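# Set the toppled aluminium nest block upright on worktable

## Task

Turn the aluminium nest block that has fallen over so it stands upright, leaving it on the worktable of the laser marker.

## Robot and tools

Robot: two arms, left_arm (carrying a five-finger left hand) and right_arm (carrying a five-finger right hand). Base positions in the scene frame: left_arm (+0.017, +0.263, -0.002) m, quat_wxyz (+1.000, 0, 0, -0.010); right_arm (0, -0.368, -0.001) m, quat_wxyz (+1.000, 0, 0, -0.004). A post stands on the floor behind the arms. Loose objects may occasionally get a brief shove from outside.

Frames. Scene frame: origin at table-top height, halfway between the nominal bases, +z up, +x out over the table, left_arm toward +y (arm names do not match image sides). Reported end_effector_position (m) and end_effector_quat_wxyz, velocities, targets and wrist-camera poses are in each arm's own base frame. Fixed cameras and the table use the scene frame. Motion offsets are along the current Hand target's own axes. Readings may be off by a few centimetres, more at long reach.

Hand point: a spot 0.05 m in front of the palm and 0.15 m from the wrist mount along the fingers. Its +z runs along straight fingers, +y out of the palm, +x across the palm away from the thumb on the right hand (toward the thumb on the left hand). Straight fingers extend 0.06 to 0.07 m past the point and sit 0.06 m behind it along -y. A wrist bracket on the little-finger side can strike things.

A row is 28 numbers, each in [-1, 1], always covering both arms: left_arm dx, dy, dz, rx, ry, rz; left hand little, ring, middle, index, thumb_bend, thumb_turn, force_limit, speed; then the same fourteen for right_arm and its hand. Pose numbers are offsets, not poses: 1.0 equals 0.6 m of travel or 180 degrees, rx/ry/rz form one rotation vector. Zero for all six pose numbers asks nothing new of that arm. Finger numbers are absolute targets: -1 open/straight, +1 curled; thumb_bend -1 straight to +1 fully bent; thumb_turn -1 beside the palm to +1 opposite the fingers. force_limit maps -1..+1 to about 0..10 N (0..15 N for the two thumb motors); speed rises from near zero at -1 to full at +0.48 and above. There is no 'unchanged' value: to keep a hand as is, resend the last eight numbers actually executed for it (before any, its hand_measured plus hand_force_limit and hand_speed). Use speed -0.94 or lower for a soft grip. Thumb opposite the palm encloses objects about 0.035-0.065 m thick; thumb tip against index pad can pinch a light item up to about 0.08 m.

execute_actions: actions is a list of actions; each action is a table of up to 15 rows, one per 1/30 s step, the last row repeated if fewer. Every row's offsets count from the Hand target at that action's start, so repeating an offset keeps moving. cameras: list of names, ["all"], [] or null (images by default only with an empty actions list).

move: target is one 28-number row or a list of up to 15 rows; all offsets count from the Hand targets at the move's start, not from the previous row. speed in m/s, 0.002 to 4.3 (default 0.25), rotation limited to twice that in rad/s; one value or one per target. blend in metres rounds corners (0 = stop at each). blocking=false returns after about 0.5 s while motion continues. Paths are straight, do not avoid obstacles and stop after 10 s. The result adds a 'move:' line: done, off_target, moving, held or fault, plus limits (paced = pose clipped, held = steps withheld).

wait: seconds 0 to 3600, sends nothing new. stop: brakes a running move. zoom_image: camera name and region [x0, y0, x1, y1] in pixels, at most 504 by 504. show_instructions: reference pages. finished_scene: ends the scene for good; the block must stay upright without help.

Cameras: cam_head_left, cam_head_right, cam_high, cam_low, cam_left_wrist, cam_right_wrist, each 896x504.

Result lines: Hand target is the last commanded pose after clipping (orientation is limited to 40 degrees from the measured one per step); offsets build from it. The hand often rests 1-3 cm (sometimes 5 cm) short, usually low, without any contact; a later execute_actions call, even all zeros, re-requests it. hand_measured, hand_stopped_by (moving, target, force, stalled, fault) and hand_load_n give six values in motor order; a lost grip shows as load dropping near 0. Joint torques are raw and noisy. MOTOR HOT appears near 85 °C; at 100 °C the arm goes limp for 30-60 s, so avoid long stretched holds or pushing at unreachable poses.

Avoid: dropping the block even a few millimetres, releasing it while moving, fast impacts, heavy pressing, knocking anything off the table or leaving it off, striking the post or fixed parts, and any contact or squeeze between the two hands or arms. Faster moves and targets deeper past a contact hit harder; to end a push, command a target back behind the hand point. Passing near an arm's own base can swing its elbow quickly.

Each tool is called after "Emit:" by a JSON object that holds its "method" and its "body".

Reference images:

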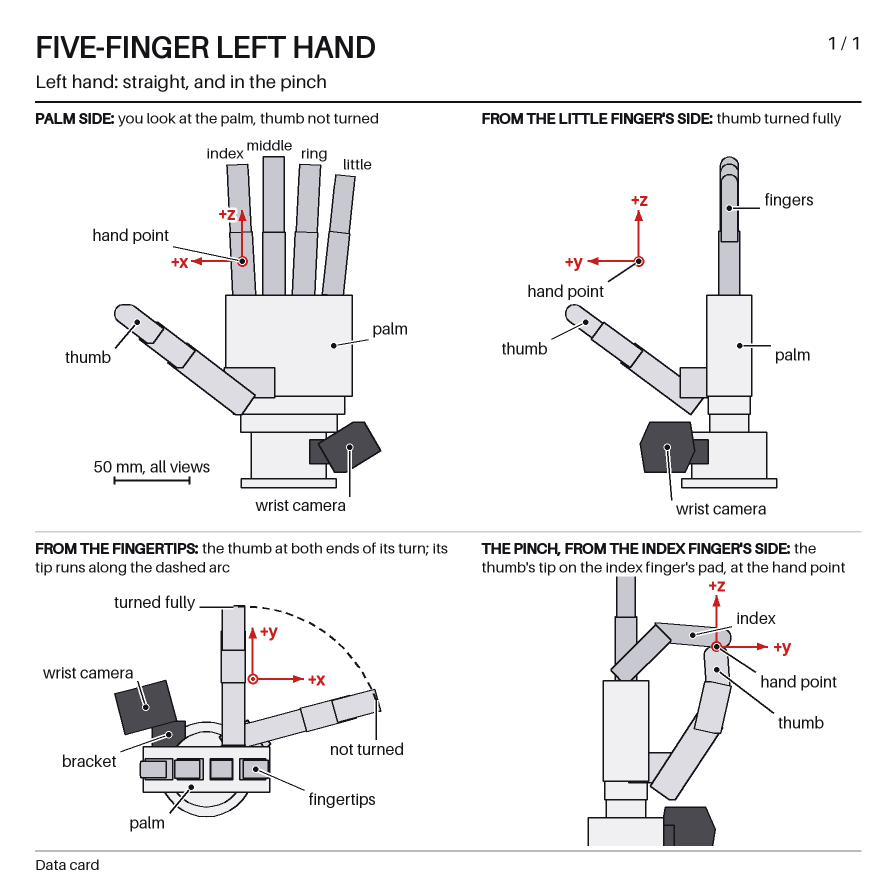

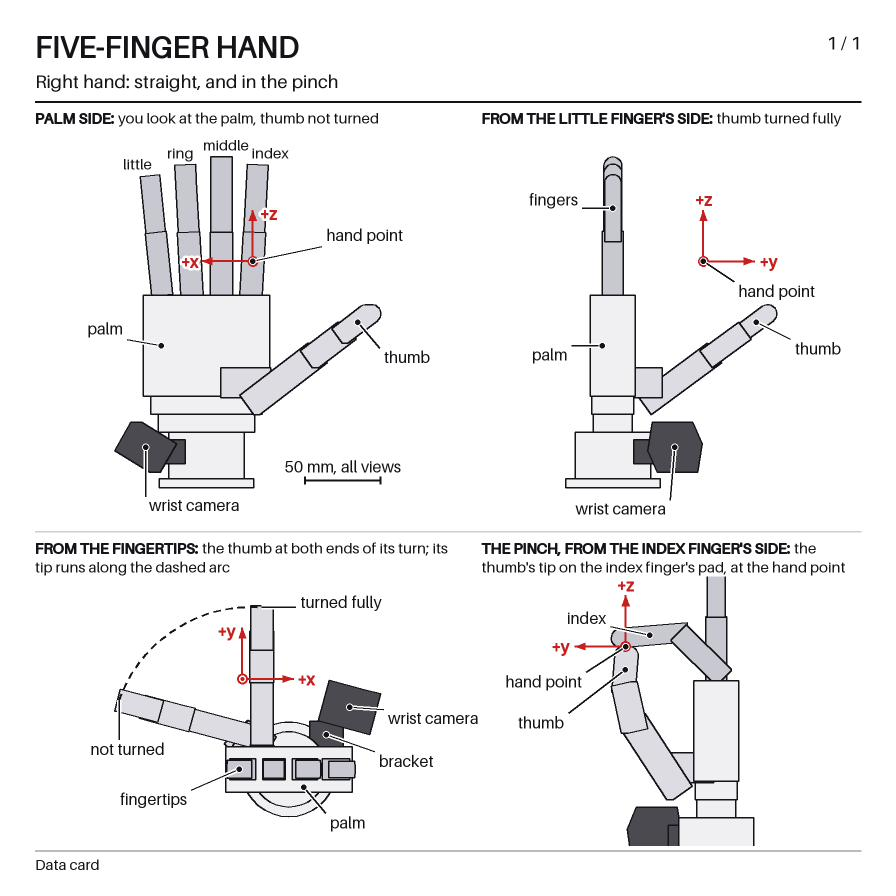

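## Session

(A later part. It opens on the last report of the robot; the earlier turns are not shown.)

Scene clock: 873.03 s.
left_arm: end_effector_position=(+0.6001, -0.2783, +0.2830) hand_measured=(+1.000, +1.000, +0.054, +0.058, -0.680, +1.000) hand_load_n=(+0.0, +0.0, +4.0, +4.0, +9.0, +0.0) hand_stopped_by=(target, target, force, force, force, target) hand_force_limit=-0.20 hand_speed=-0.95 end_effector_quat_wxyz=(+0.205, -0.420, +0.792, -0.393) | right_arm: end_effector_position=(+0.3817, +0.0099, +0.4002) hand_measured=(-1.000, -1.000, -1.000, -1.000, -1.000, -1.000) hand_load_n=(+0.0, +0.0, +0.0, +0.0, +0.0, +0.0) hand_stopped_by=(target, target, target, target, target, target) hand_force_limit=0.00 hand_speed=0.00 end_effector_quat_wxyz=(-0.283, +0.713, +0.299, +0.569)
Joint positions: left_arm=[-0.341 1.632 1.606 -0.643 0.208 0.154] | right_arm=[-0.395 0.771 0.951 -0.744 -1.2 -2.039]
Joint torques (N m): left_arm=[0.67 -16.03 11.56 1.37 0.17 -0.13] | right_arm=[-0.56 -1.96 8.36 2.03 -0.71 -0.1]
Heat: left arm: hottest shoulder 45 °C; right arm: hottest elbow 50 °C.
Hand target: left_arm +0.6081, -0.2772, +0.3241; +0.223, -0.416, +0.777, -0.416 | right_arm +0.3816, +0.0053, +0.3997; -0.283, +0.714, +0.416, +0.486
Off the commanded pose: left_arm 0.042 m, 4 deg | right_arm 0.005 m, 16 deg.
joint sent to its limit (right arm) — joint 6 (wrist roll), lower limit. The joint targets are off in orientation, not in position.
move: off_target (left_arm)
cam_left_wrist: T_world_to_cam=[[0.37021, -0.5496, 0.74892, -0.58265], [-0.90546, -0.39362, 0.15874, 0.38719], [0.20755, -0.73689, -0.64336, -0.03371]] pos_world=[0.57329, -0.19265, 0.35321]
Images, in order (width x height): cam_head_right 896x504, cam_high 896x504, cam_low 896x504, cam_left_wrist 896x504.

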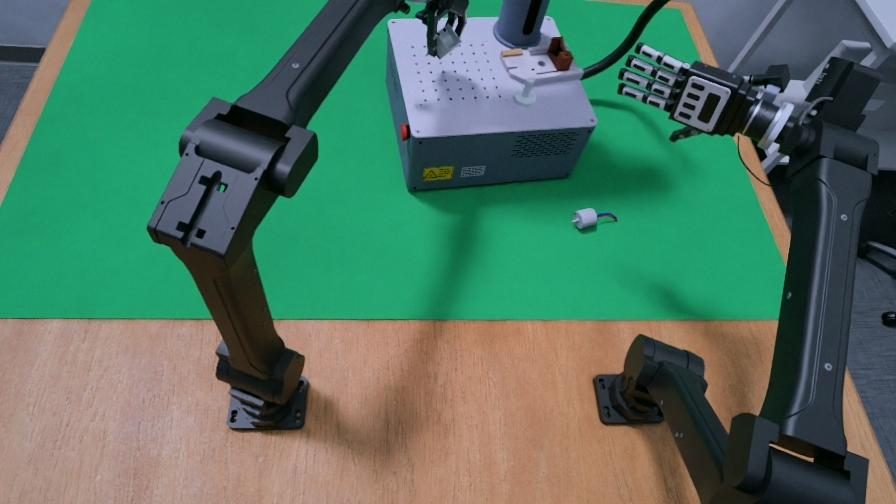

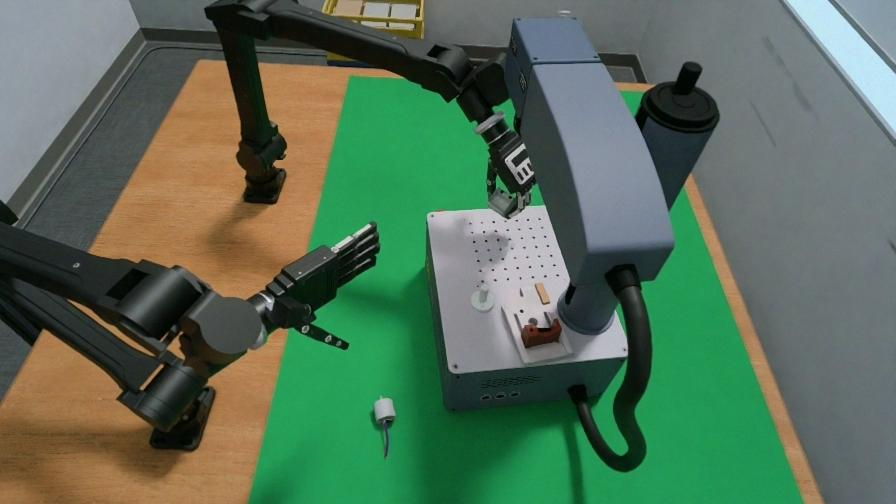

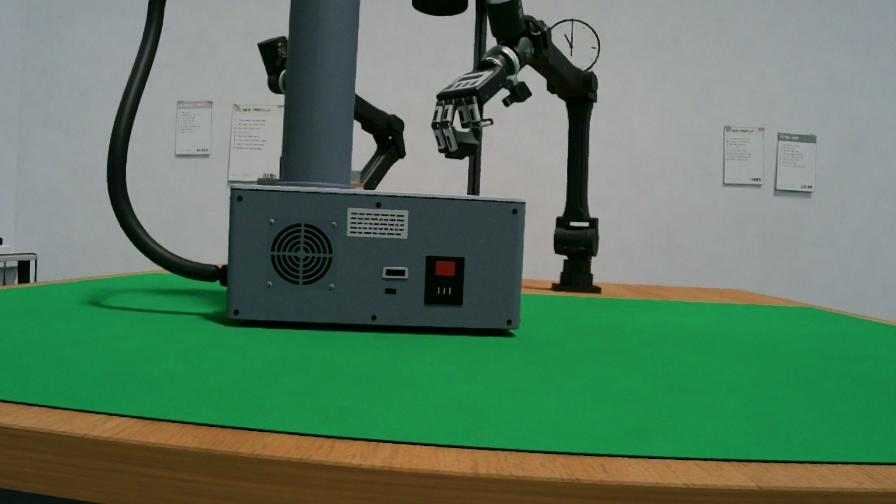

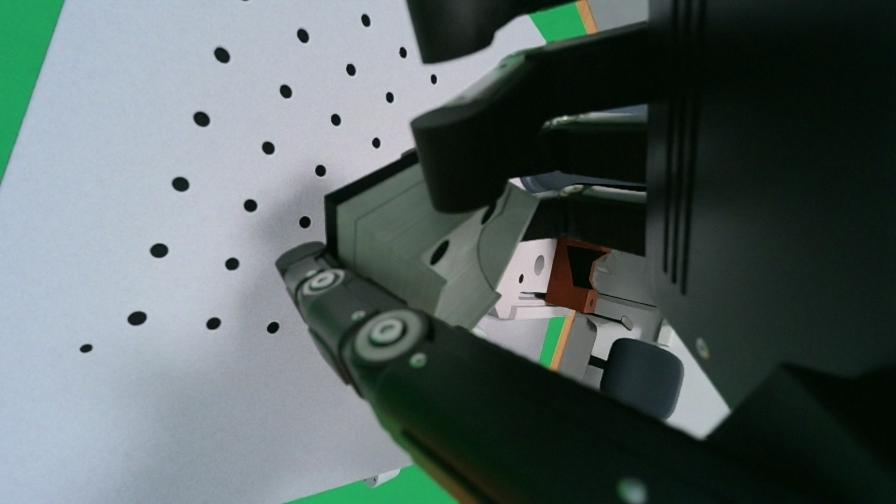

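Emit:
{"method": "move", "body": {"target": [[0.0115,0.0072,0.0355,0,0.0924,-0.1387,1,1,0.12,0.12,-0.62,1,-0.2,-0.95,0,0,0,0,0,0,-1,-1,-1,-1,-1,-1,0,0]], "speed": 0.08, "cameras": ["cam_low","cam_left_wrist","cam_high","cam_head_left"]}}

Emit:
{"method": "zoom_image", "body": {"camera": "cam_low", "region": [380, 80, 500, 200]}}

Emit:
{"method": "zoom_image", "body": {"camera": "cam_high", "region": [420, 100, 600, 260]}}

Scene clock: 899.27 s.
left_arm: end_effector_position=(+0.6002, -0.2921, +0.2959) hand_measured=(+1.000, +1.000, +0.054, +0.058, -0.680, +1.000) hand_load_n=(+0.0, +0.0, +4.0, +3.5, +9.0, +0.0) hand_stopped_by=(target, target, force, force, force, target) hand_force_limit=-0.20 hand_speed=-0.95 end_effector_quat_wxyz=(+0.006, -0.512, +0.701, -0.496) | right_arm: end_effector_position=(+0.3817, +0.0099, +0.4002) hand_measured=(-1.000, -1.000, -1.000, -1.000, -1.000, -1.000) hand_load_n=(+0.0, +0.0, +0.0, +0.0, +0.0, +0.5) hand_stopped_by=(target, target, target, target, target, target) hand_force_limit=0.00 hand_speed=0.00 end_effector_quat_wxyz=(-0.283, +0.713, +0.299, +0.569)
Joint positions: left_arm=[-0.237 1.69 1.606 -0.571 0.582 -0.221] | right_arm=[-0.395 0.771 0.951 -0.744 -1.2 -2.039]
Joint torques (N m): left_arm=[1.38 -13.39 11.22 2.35 0.35 -0.13] | right_arm=[-0.62 -2.02 8.38 2.03 -0.71 -0.09]
Heat: left arm: hottest shoulder 46 °C; right arm: hottest elbow 50 °C.
Hand target: left_arm +0.6169, -0.2915, +0.3087; +0.014, -0.509, +0.693, -0.509 | right_arm +0.3816, +0.0053, +0.3997; -0.283, +0.714, +0.416, +0.486
Off the commanded pose: left_arm 0.021 m, 2 deg | right_arm 0.005 m, 16 deg.
joint sent to its limit (right arm) — joint 6 (wrist roll), lower limit. The joint targets are off in orientation, not in position.
move: off_target (left_arm)
cam_left_wrist: T_world_to_cam=[[0.58988, -0.18974, 0.78488, -0.63736], [-0.80141, -0.25669, 0.54024, 0.24442], [0.09896, -0.94768, -0.30348, -0.13256]] pos_world=[0.58496, -0.18382, 0.32798]
Images, in order (width x height): cam_head_left 896x504, cam_high 896x504, cam_low 896x504, cam_left_wrist 896x504.

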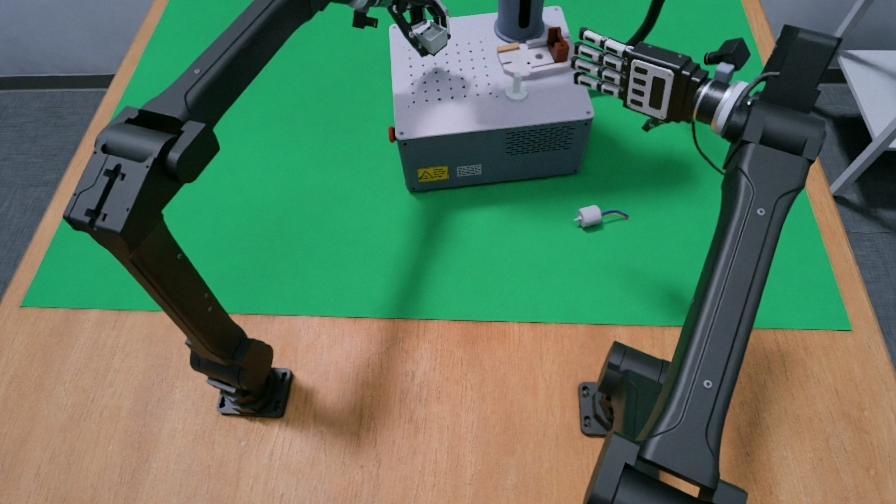

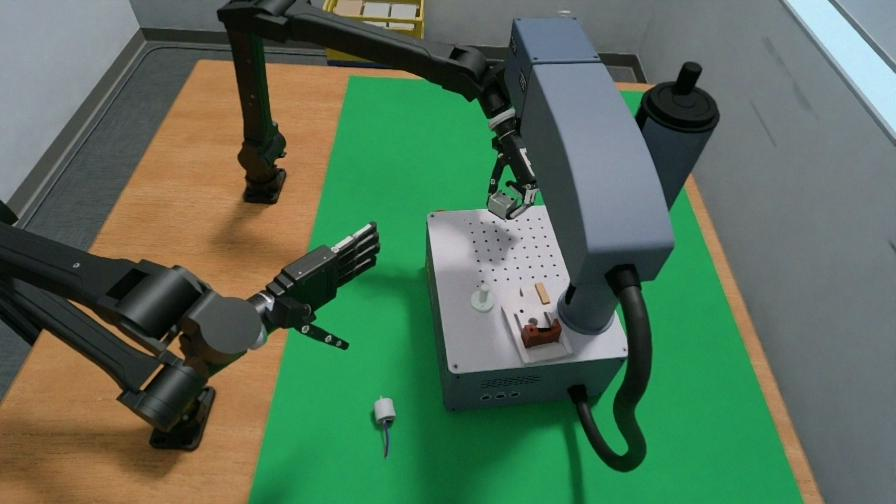

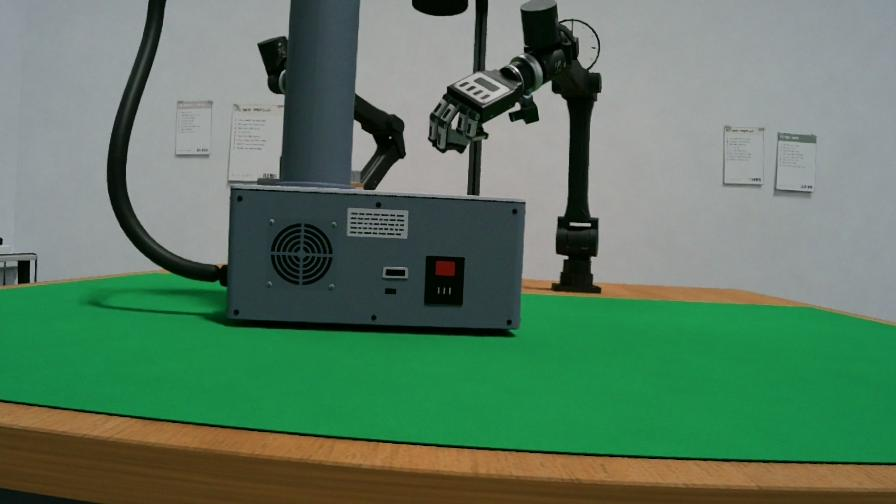

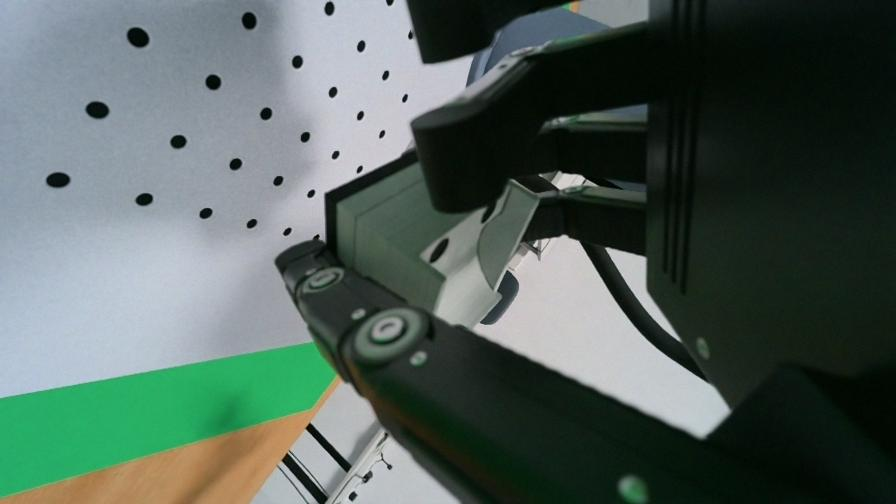

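Scaled by 4.200.

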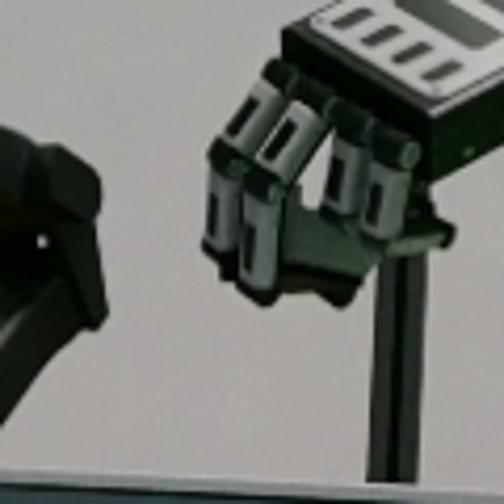

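Scaled by 2.800.

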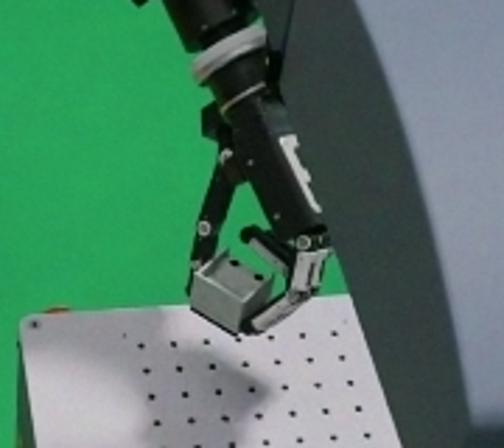

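Emit:
{"method": "zoom_image", "body": {"camera": "cam_low", "region": [420, 110, 480, 160]}}

Scaled by 8.400.

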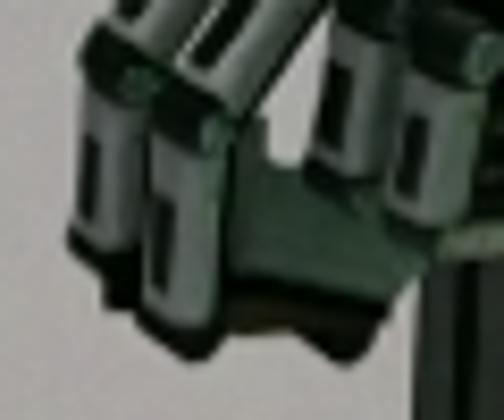

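Emit:
{"method": "move", "body": {"target": [[-0.0457,0.066,0.0439,0.011,0.0062,0.0021,1,1,0.12,0.12,-0.62,1,-0.2,-0.95,0,0,0,0,0,0,-1,-1,-1,-1,-1,-1,0,0]], "speed": 0.07, "cameras": ["cam_low","cam_left_wrist","cam_high"]}}

Emit:
{"method": "zoom_image", "body": {"camera": "cam_low", "region": [410, 145, 480, 205]}}

Emit:
{"method": "zoom_image", "body": {"camera": "cam_high", "region": [440, 140, 560, 260]}}

Scene clock: 961.80 s.
left_arm: end_effector_position=(+0.6116, -0.2957, +0.2639) hand_measured=(+1.000, +1.000, +0.054, +0.058, -0.680, +1.000) hand_load_n=(+0.0, +0.0, +4.5, +3.0, +9.0, +0.0) hand_stopped_by=(target, target, force, force, force, target) hand_force_limit=-0.20 hand_speed=-0.95 end_effector_quat_wxyz=(+0.021, -0.494, +0.691, -0.527) | right_arm: end_effector_position=(+0.3817, +0.0099, +0.4002) hand_measured=(-1.000, -1.000, -1.000, -1.000, -1.000, -1.000) hand_load_n=(-0.5, +0.0, +0.0, +0.0, +0.5, +0.0) hand_stopped_by=(target, target, target, target, target, target) hand_force_limit=0.00 hand_speed=0.00 end_effector_quat_wxyz=(-0.283, +0.713, +0.299, +0.569)
Joint positions: left_arm=[-0.234 1.704 1.501 -0.363 0.595 -0.238] | right_arm=[-0.395 0.771 0.951 -0.744 -1.2 -2.039]
Joint torques (N m): left_arm=[1.03 -13.1 7.3 2.32 0.37 -0.16] | right_arm=[-0.62 -2.02 8.36 2.03 -0.72 -0.1]
Heat: left arm: hottest shoulder 47 °C; right arm: hottest elbow 50 °C.
Hand target: left_arm +0.6168, -0.2915, +0.2537; +0.017, -0.502, +0.686, -0.526 | right_arm +0.3816, +0.0053, +0.3997; -0.283, +0.714, +0.416, +0.486
Off the commanded pose: left_arm 0.012 m, 1 deg | right_arm 0.005 m, 16 deg.
joint sent to its limit (right arm) — joint 6 (wrist roll), lower limit. The joint targets are off in orientation, not in position.
move: off_target (left_arm)
cam_left_wrist: T_world_to_cam=[[0.53132, -0.15974, 0.83198, -0.58737], [-0.83878, -0.23708, 0.49015, 0.31177], [0.11895, -0.95827, -0.25995, -0.1736]] pos_world=[0.59424, -0.18626, 0.29074]
Images, in order (width x height): cam_high 896x504, cam_low 896x504, cam_left_wrist 896x504.

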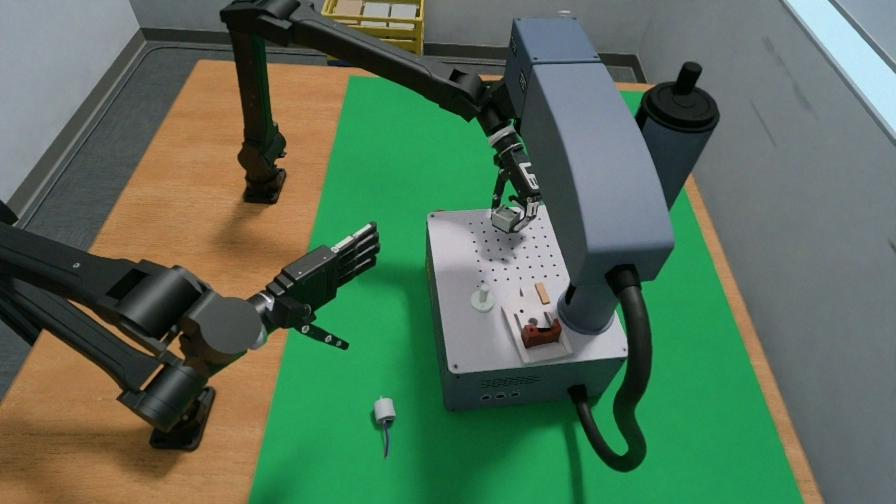

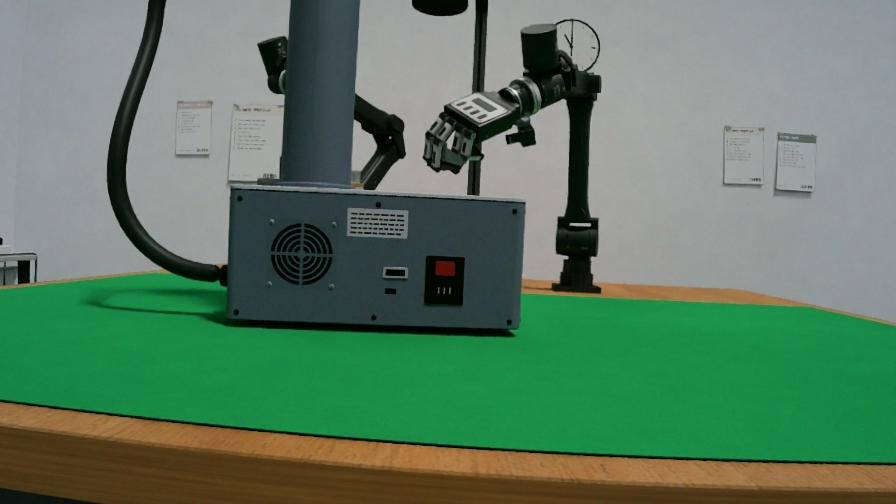

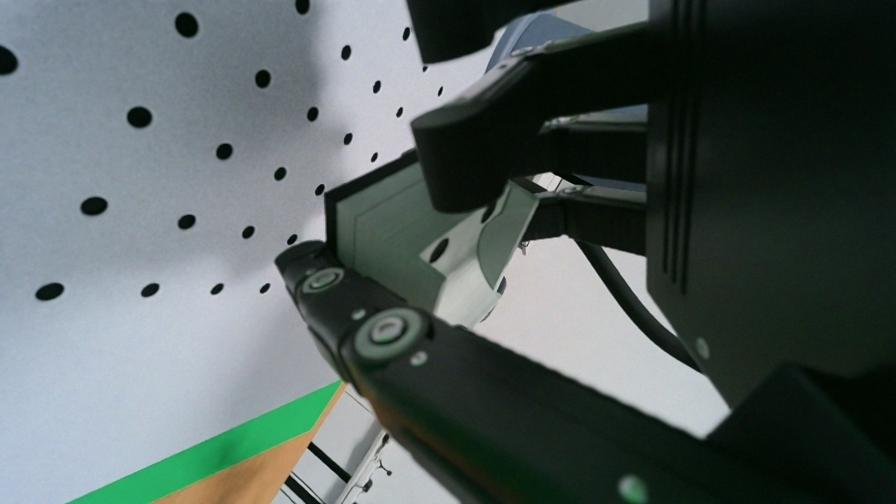

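Scaled by 7.200.

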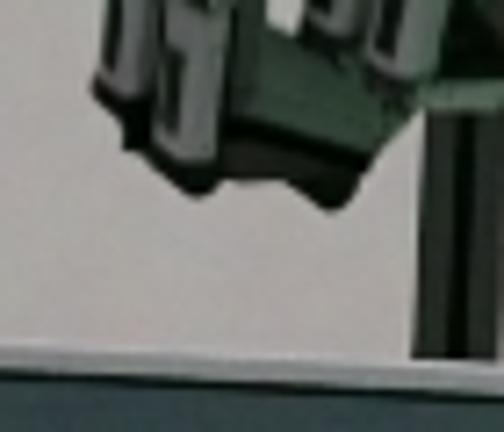

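Scaled by 4.200.

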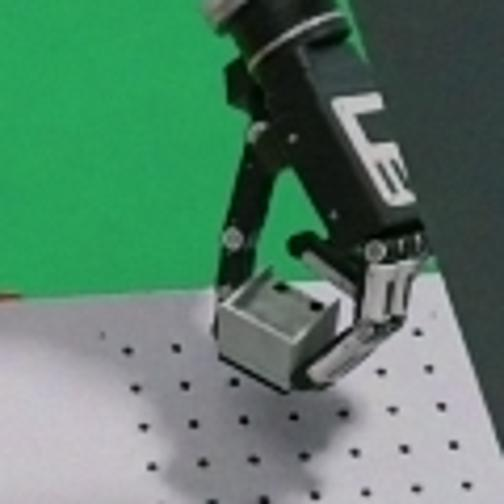

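Emit:
{"method": "zoom_image", "body": {"camera": "cam_low", "region": [420, 140, 465, 180]}}

Emit:
{"method": "zoom_image", "body": {"camera": "cam_high", "region": [480, 190, 550, 250]}}

Emit:
{"method": "zoom_image", "body": {"camera": "cam_left_wrist", "region": [250, 130, 560, 360]}}

Scaled by 11.200.

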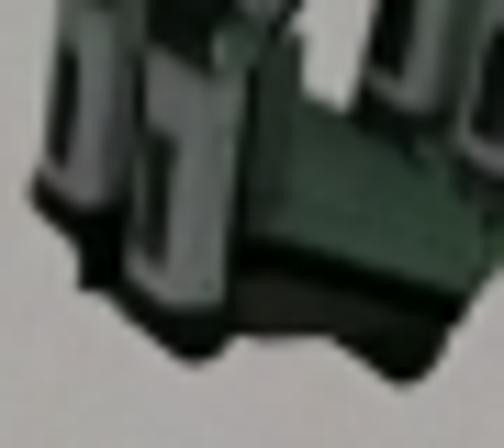

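Scaled by 7.200.

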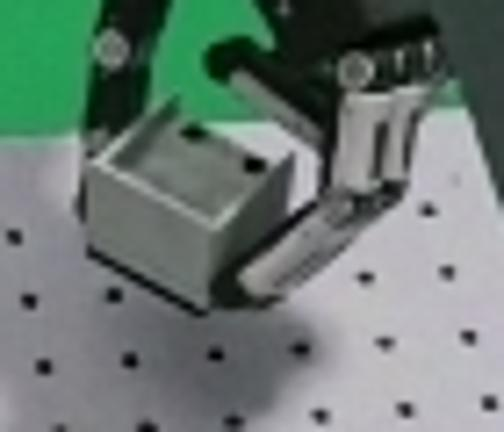

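Scaled by 1.626.

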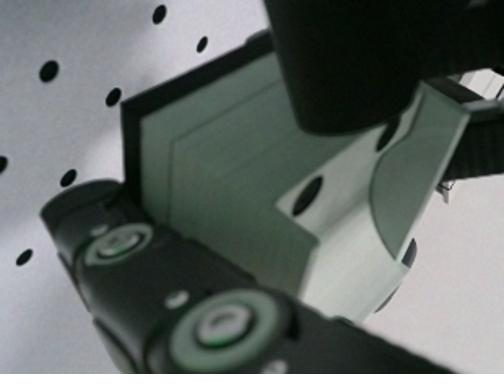

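Emit:
{"method": "move", "body": {"target": [[0.0058,0.0202,0.0137,-0.0138,-0.2753,0.4196,1,1,0.12,0.12,-0.62,1,-0.2,-0.95,0,0,0,0,0,0,-1,-1,-1,-1,-1,-1,0,0]], "speed": 0.12, "cameras": ["cam_low","cam_left_wrist","cam_high"]}}

Emit:
{"method": "zoom_image", "body": {"camera": "cam_low", "region": [380, 100, 500, 220]}}

Scene clock: 1020.53 s.
left_arm: end_effector_position=(+0.6125, -0.2964, +0.2506) hand_measured=(+1.000, +1.000, +0.054, +0.058, -0.680, +1.000) hand_load_n=(+0.0, +0.0, +3.0, +5.0, +9.0, +0.0) hand_stopped_by=(target, target, force, force, force, target) hand_force_limit=-0.20 hand_speed=-0.95 end_effector_quat_wxyz=(+0.580, -0.159, +0.784, -0.155) | right_arm: end_effector_position=(+0.3817, +0.0099, +0.4002) hand_measured=(-1.000, -1.000, -1.000, -1.000, -1.000, -1.000) hand_load_n=(+0.0, +0.0, +0.0, +0.0, +0.0, +0.0) hand_stopped_by=(target, target, target, target, target, target) hand_force_limit=0.00 hand_speed=0.00 end_effector_quat_wxyz=(-0.283, +0.713, +0.299, +0.569)
Joint positions: left_arm=[-0.638 1.638 1.312 -0.007 -0.552 0.93] | right_arm=[-0.395 0.771 0.951 -0.744 -1.2 -2.039]
Joint torques (N m): left_arm=[-1.14 -12.57 7.24 2.43 -0.33 0.16] | right_arm=[-0.62 -2.02 8.38 2.03 -0.71 -0.09]
Heat: left arm: hottest shoulder 47 °C; right arm: hottest elbow 50 °C.
Hand target: left_arm +0.6115, -0.3004, +0.2429; +0.581, -0.152, +0.785, -0.152 | right_arm +0.3816, +0.0053, +0.3997; -0.283, +0.714, +0.416, +0.486
Off the commanded pose: left_arm 0.009 m, 1 deg | right_arm 0.005 m, 16 deg.
joint sent to its limit (right arm) — joint 6 (wrist roll), lower limit. The joint targets are off in orientation, not in position.
move: done
cam_left_wrist: T_world_to_cam=[[0.03302, -0.98156, 0.18829, -0.35399], [-0.73455, -0.15159, -0.6614, 0.56898], [0.67775, -0.11647, -0.72601, -0.1539]] pos_world=[0.53394, -0.27913, 0.33124]
Images, in order (width x height): cam_high 896x504, cam_low 896x504, cam_left_wrist 896x504.

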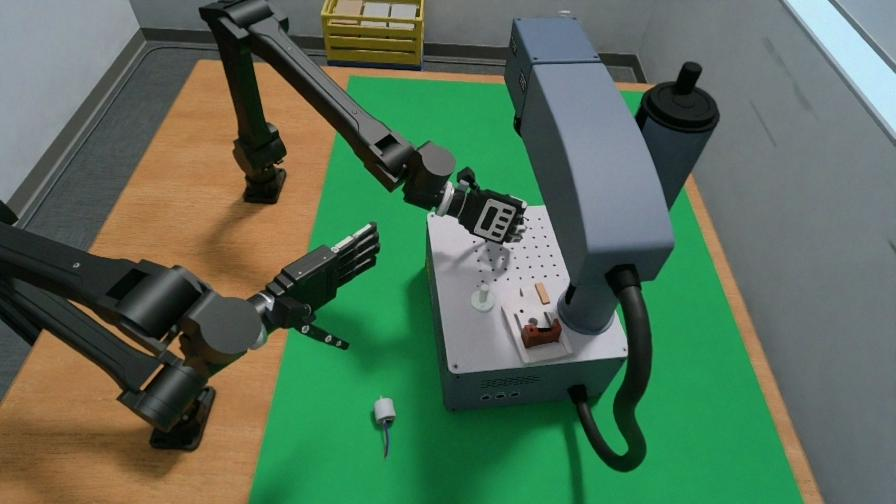

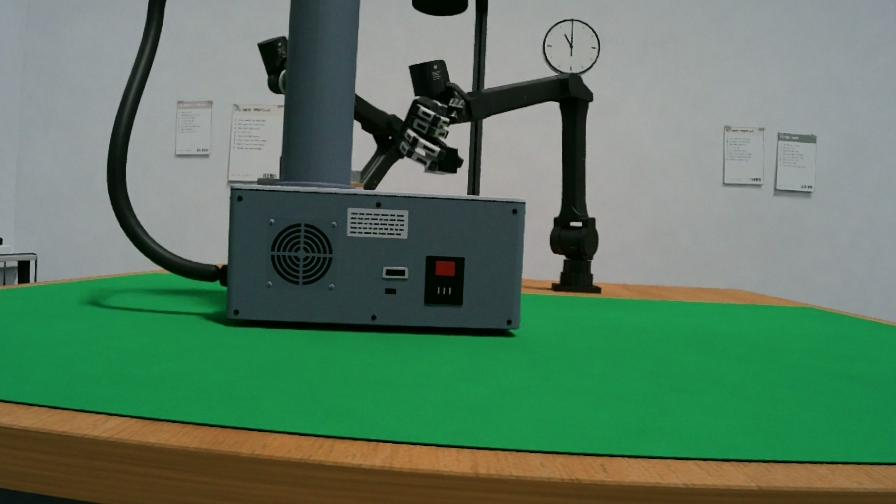

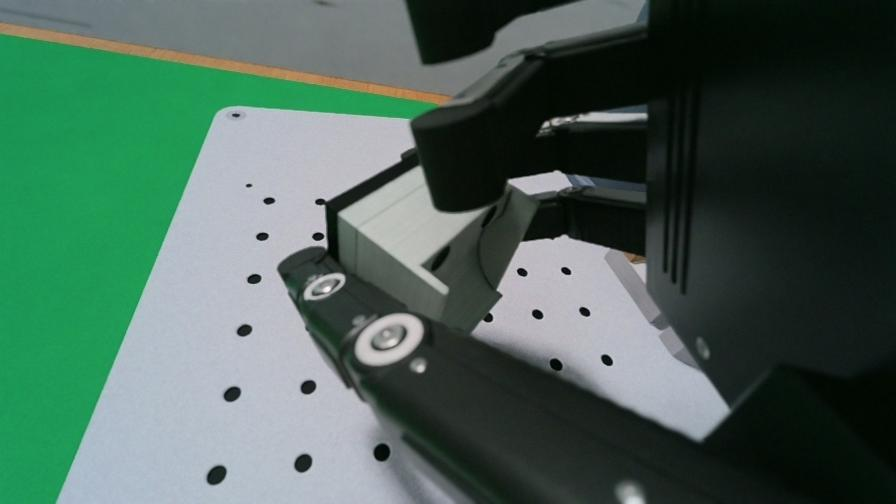

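Scaled by 4.200.

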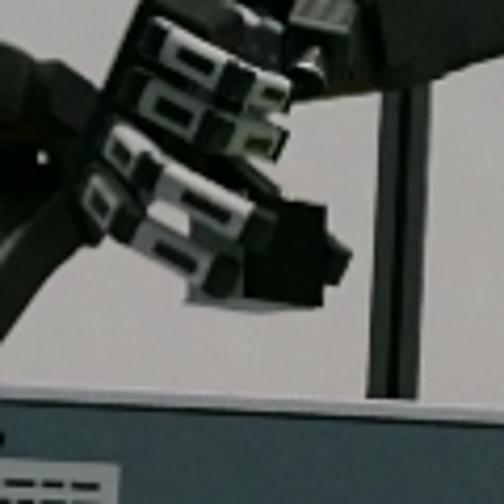

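Emit:
{"method": "move", "body": {"target": [[0.065,0.0311,0.0209,0,0,0,1,1,0.12,0.12,-0.62,1,-0.2,-0.95,0,0,0,0,0,0,-1,-1,-1,-1,-1,-1,0,0]], "speed": 0.05, "cameras": ["cam_low"]}}

Emit:
{"method": "zoom_image", "body": {"camera": "cam_low", "region": [380, 120, 480, 220]}}

Scene clock: 1026.47 s.
left_arm: end_effector_position=(+0.6124, -0.2962, +0.2078) hand_measured=(+1.000, +1.000, +0.054, +0.058, -0.680, +1.000) hand_load_n=(+0.0, +0.0, +2.5, +4.5, +9.5, +0.0) hand_stopped_by=(target, target, force, force, force, target) hand_force_limit=-0.20 hand_speed=-0.95 end_effector_quat_wxyz=(+0.581, -0.159, +0.783, -0.155) | right_arm: end_effector_position=(+0.3817, +0.0099, +0.4002) hand_measured=(-1.000, -1.000, -1.000, -1.000, -1.000, -1.000) hand_load_n=(+0.0, +0.0, +0.0, +0.0, +0.0, +0.0) hand_stopped_by=(target, target, target, target, target, target) hand_force_limit=0.00 hand_speed=0.00 end_effector_quat_wxyz=(-0.283, +0.713, +0.299, +0.569)
Joint positions: left_arm=[-0.638 1.679 1.242 0.108 -0.553 0.931] | right_arm=[-0.395 0.771 0.951 -0.744 -1.2 -2.039]
Joint torques (N m): left_arm=[-0.85 -13.8 7.19 2.59 -0.34 0.18] | right_arm=[-0.62 -1.96 8.38 2.04 -0.71 -0.09]
Heat: left arm: hottest shoulder 47 °C; right arm: hottest elbow 50 °C.
Hand target: left_arm +0.6116, -0.3004, +0.1979; +0.582, -0.152, +0.785, -0.152 | right_arm +0.3816, +0.0053, +0.3997; -0.283, +0.714, +0.416, +0.486
Off the commanded pose: left_arm 0.011 m, 1 deg | right_arm 0.005 m, 16 deg.
joint sent to its limit (right arm) — joint 6 (wrist roll), lower limit. The joint targets are off in orientation, not in position.
move: off_target (left_arm)

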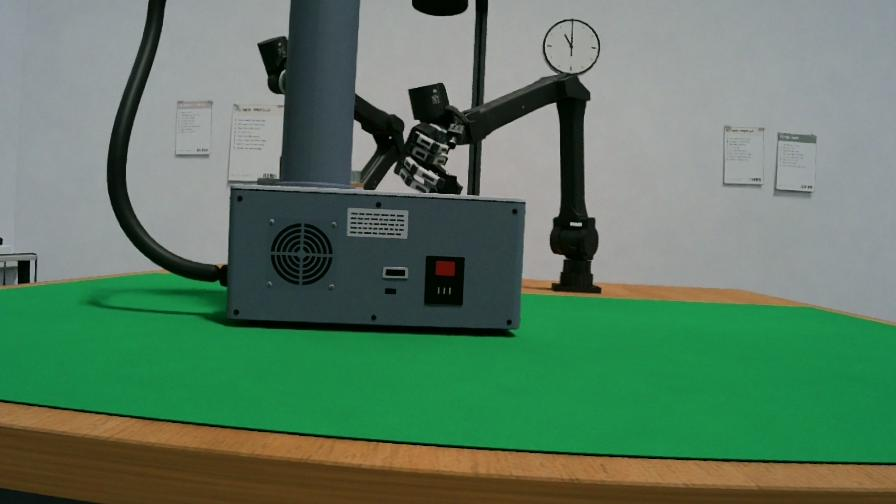

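Scaled by 5.040.

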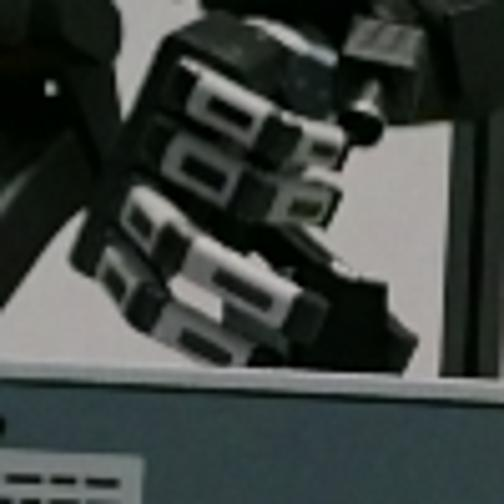

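Emit:
{"method": "move", "body": {"target": [[0.0065,0.0031,0.0021,0,0,0,1,1,0.12,0.12,-0.62,1,-0.2,-0.95,0,0,0,0,0,0,-1,-1,-1,-1,-1,-1,0,0]], "speed": 0.03, "cameras": ["cam_low"]}}

Emit:
{"method": "zoom_image", "body": {"camera": "cam_low", "region": [380, 120, 480, 220]}}

Scene clock: 1031.03 s.
left_arm: end_effector_position=(+0.6125, -0.2963, +0.2065) hand_measured=(+1.000, +1.000, +0.054, +0.058, -0.680, +1.000) hand_load_n=(+0.0, +0.0, +3.0, +4.5, +9.0, +0.0) hand_stopped_by=(target, target, force, force, force, target) hand_force_limit=-0.20 hand_speed=-0.95 end_effector_quat_wxyz=(+0.583, -0.160, +0.781, -0.157) | right_arm: end_effector_position=(+0.3817, +0.0099, +0.4002) hand_measured=(-1.000, -1.000, -1.000, -1.000, -1.000, -1.000) hand_load_n=(+0.0, +0.0, +0.0, +0.0, +0.0, +0.0) hand_stopped_by=(target, target, target, target, target, target) hand_force_limit=0.00 hand_speed=0.00 end_effector_quat_wxyz=(-0.283, +0.713, +0.299, +0.569)
Joint positions: left_arm=[-0.638 1.681 1.237 0.119 -0.553 0.931] | right_arm=[-0.395 0.771 0.951 -0.744 -1.2 -2.039]
Joint torques (N m): left_arm=[-0.56 -13.04 7.1 2.41 -0.34 0.19] | right_arm=[-0.56 -2.02 8.36 2.06 -0.71 -0.09]
Heat: left arm: hottest shoulder 47 °C; right arm: hottest elbow 50 °C.
Hand target: left_arm +0.6116, -0.3004, +0.1936; +0.582, -0.152, +0.785, -0.152 | right_arm +0.3816, +0.0053, +0.3997; -0.283, +0.714, +0.416, +0.486
Off the commanded pose: left_arm 0.014 m, 1 deg | right_arm 0.005 m, 16 deg.
joint sent to its limit (right arm) — joint 6 (wrist roll), lower limit. The joint targets are off in orientation, not in position.
move: off_target (left_arm)

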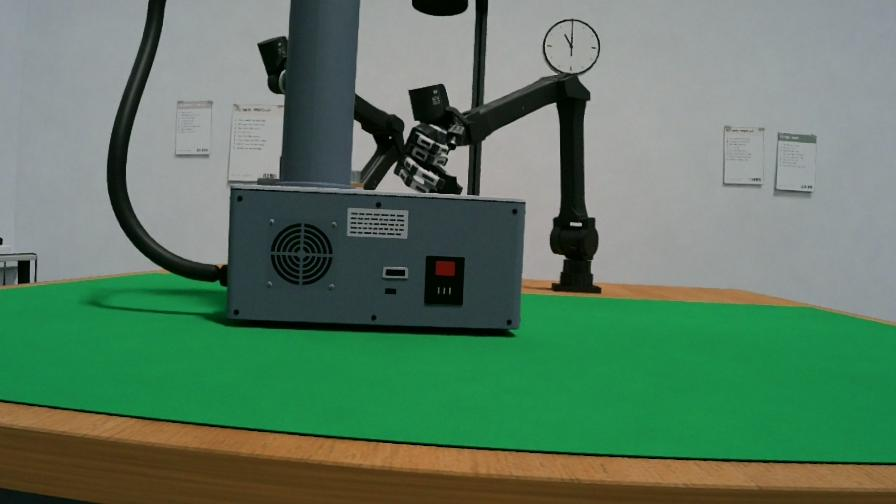

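Scaled by 5.040.

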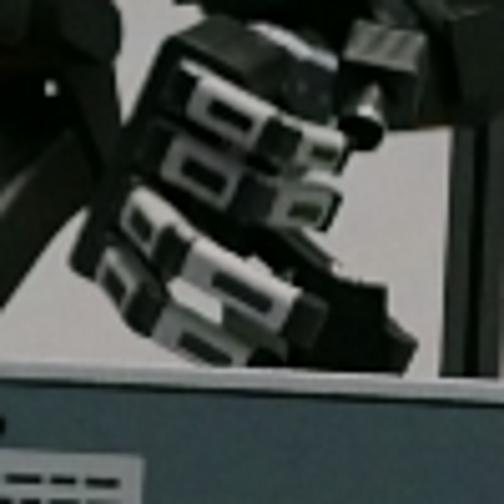

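Emit:
{"method": "move", "body": {"target": [[0,0,0,0,0,0,1,1,-0.15,-0.15,-0.92,1,-0.2,-0.9,0,0,0,0,0,0,-1,-1,-1,-1,-1,-1,0,0]], "speed": 0.03, "cameras": ["cam_low","cam_left_wrist"]}}

Emit:
{"method": "zoom_image", "body": {"camera": "cam_low", "region": [380, 120, 480, 220]}}

Scene clock: 1036.13 s.
left_arm: end_effector_position=(+0.6131, -0.2963, +0.2075) hand_measured=(+1.000, +1.000, -0.150, -0.150, -0.920, +1.000) hand_load_n=(+0.0, +0.0, +0.0, +0.0, +0.0, +0.5) hand_stopped_by=(target, target, target, target, target, target) hand_force_limit=-0.20 hand_speed=-0.90 end_effector_quat_wxyz=(+0.584, -0.159, +0.780, -0.157) | right_arm: end_effector_position=(+0.3817, +0.0099, +0.4002) hand_measured=(-1.000, -1.000, -1.000, -1.000, -1.000, -1.000) hand_load_n=(+0.0, +0.0, +0.0, +0.0, +0.0, +0.0) hand_stopped_by=(target, target, target, target, target, target) hand_force_limit=0.00 hand_speed=0.00 end_effector_quat_wxyz=(-0.283, +0.713, +0.299, +0.569)
Joint positions: left_arm=[-0.638 1.681 1.237 0.124 -0.554 0.936] | right_arm=[-0.395 0.771 0.951 -0.744 -1.2 -2.039]
Joint torques (N m): left_arm=[-0.67 -12.57 6.91 2.26 -0.35 0.12] | right_arm=[-0.62 -1.96 8.38 2.02 -0.71 -0.09]
Heat: left arm: hottest shoulder 46 °C; right arm: hottest elbow 50 °C.
Hand target: left_arm +0.6116, -0.3004, +0.1933; +0.581, -0.152, +0.785, -0.152 | right_arm +0.3816, +0.0053, +0.3997; -0.283, +0.714, +0.416, +0.486
Off the commanded pose: left_arm 0.015 m, 1 deg | right_arm 0.005 m, 16 deg.
joint sent to its limit (right arm) — joint 6 (wrist roll), lower limit. The joint targets are off in orientation, not in position.
move: done
cam_left_wrist: T_world_to_cam=[[0.03086, -0.98115, 0.19077, -0.34475], [-0.72725, -0.15297, -0.66911, 0.53766], [0.68568, -0.11809, -0.71826, -0.19252]] pos_world=[0.53365, -0.27874, 0.28724]

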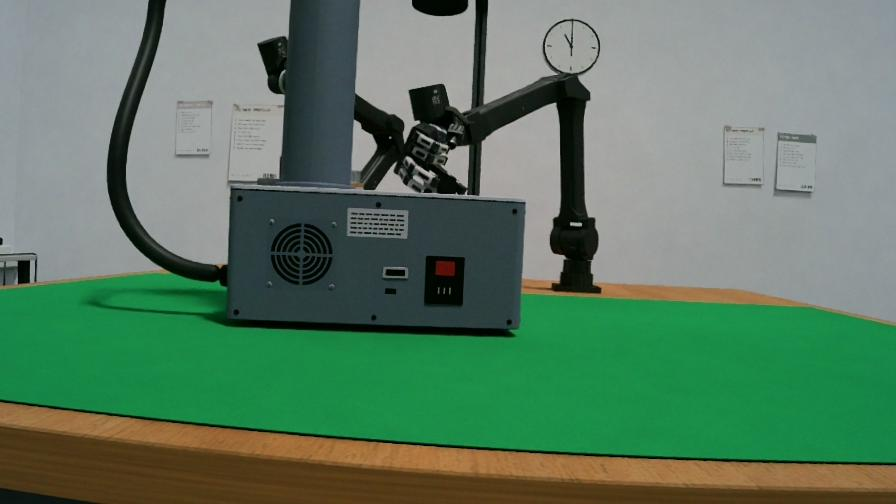

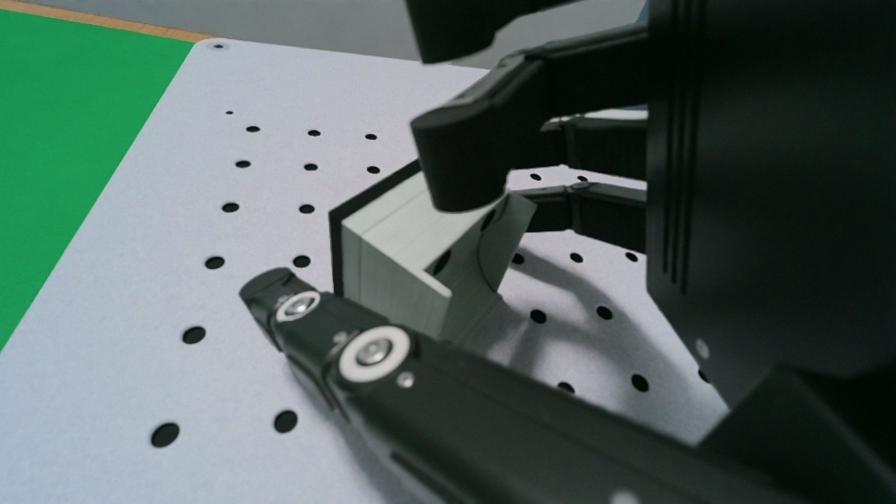

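Scaled by 5.040.

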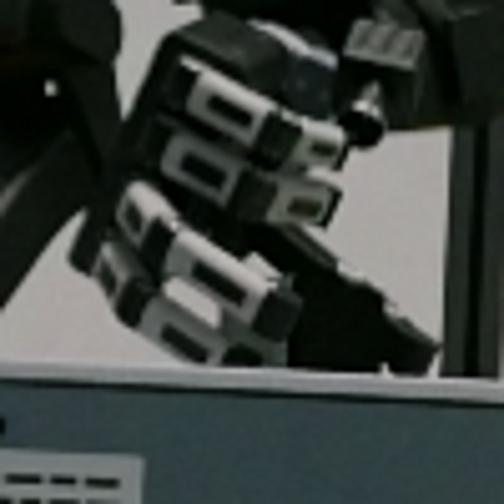

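Emit:
{"method": "move", "body": {"target": [[0.0092,-0.0131,-0.0088,0,0,0,1,1,-0.15,-0.15,-0.92,1,-0.2,-0.9,0,0,0,0,0,0,-1,-1,-1,-1,-1,-1,0,0]], "speed": 0.04, "cameras": ["cam_low","cam_left_wrist"]}}

Emit:
{"method": "zoom_image", "body": {"camera": "cam_low", "region": [410, 150, 480, 200]}}

Scene clock: 1122.20 s.
left_arm: end_effector_position=(+0.6062, -0.3064, +0.2082) hand_measured=(+1.000, +1.000, -0.150, -0.150, -0.920, +1.000) hand_load_n=(+0.0, +0.0, +0.0, +0.0, +0.0, +0.0) hand_stopped_by=(target, target, target, target, target, target) hand_force_limit=-0.20 hand_speed=-0.90 end_effector_quat_wxyz=(+0.586, -0.155, +0.780, -0.156) | right_arm: end_effector_position=(+0.3817, +0.0099, +0.4002) hand_measured=(-1.000, -1.000, -1.000, -1.000, -1.000, -1.000) hand_load_n=(+0.0, +0.0, +0.0, +0.0, +0.0, +0.0) hand_stopped_by=(target, target, target, target, target, target) hand_force_limit=0.00 hand_speed=0.00 end_effector_quat_wxyz=(-0.283, +0.713, +0.299, +0.569)
Joint positions: left_arm=[-0.661 1.681 1.237 0.124 -0.572 0.936] | right_arm=[-0.395 0.771 0.951 -0.744 -1.2 -2.039]
Joint torques (N m): left_arm=[-0.62 -12.51 7.31 2.1 -0.32 0.05] | right_arm=[-0.62 -1.96 8.36 2.02 -0.72 -0.09]
Heat: left arm: hottest shoulder 45 °C; right arm: hottest elbow 50 °C.
Hand target: left_arm +0.6055, -0.3097, +0.1933; +0.581, -0.152, +0.785, -0.152 | right_arm +0.3816, +0.0053, +0.3997; -0.283, +0.714, +0.416, +0.486
Off the commanded pose: left_arm 0.015 m, 1 deg | right_arm 0.005 m, 16 deg.
joint sent to its limit (right arm) — joint 6 (wrist roll), lower limit. The joint targets are off in orientation, not in position.
move: off_target (left_arm)
cam_left_wrist: T_world_to_cam=[[0.0255, -0.98217, 0.18628, -0.35081], [-0.72558, -0.14637, -0.67239, 0.53326], [0.68766, -0.11801, -0.71637, -0.19006]] pos_world=[0.52656, -0.28893, 0.28775]

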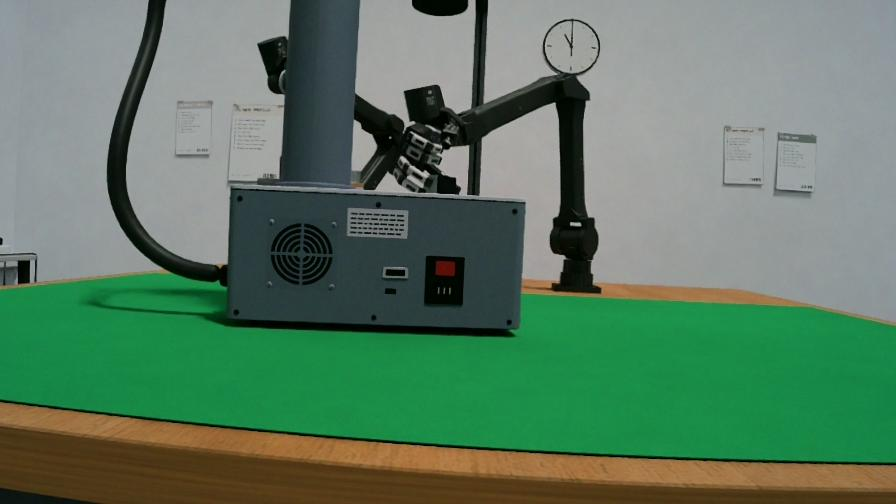

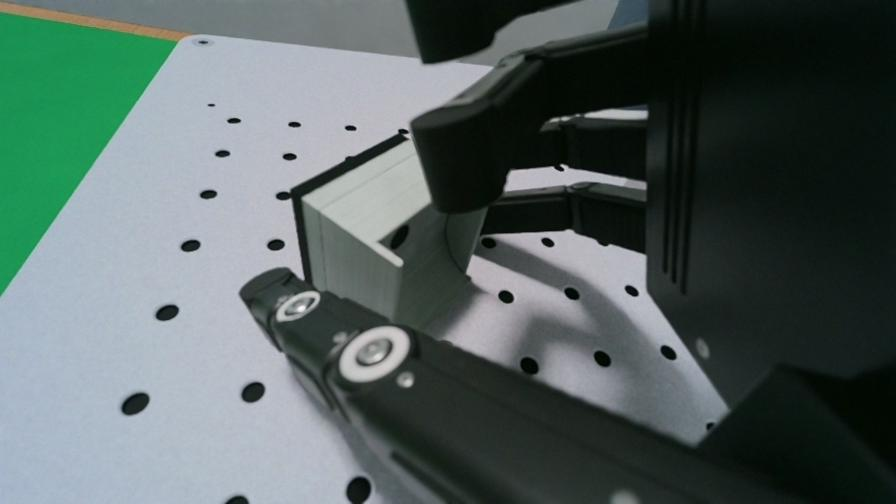

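Scaled by 7.200.

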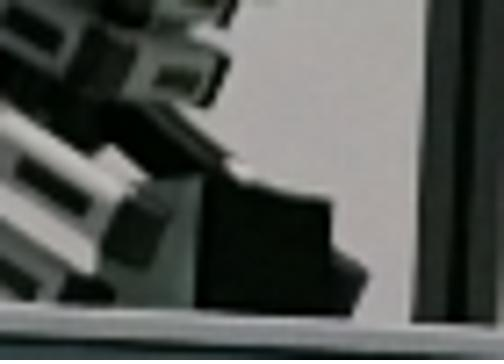

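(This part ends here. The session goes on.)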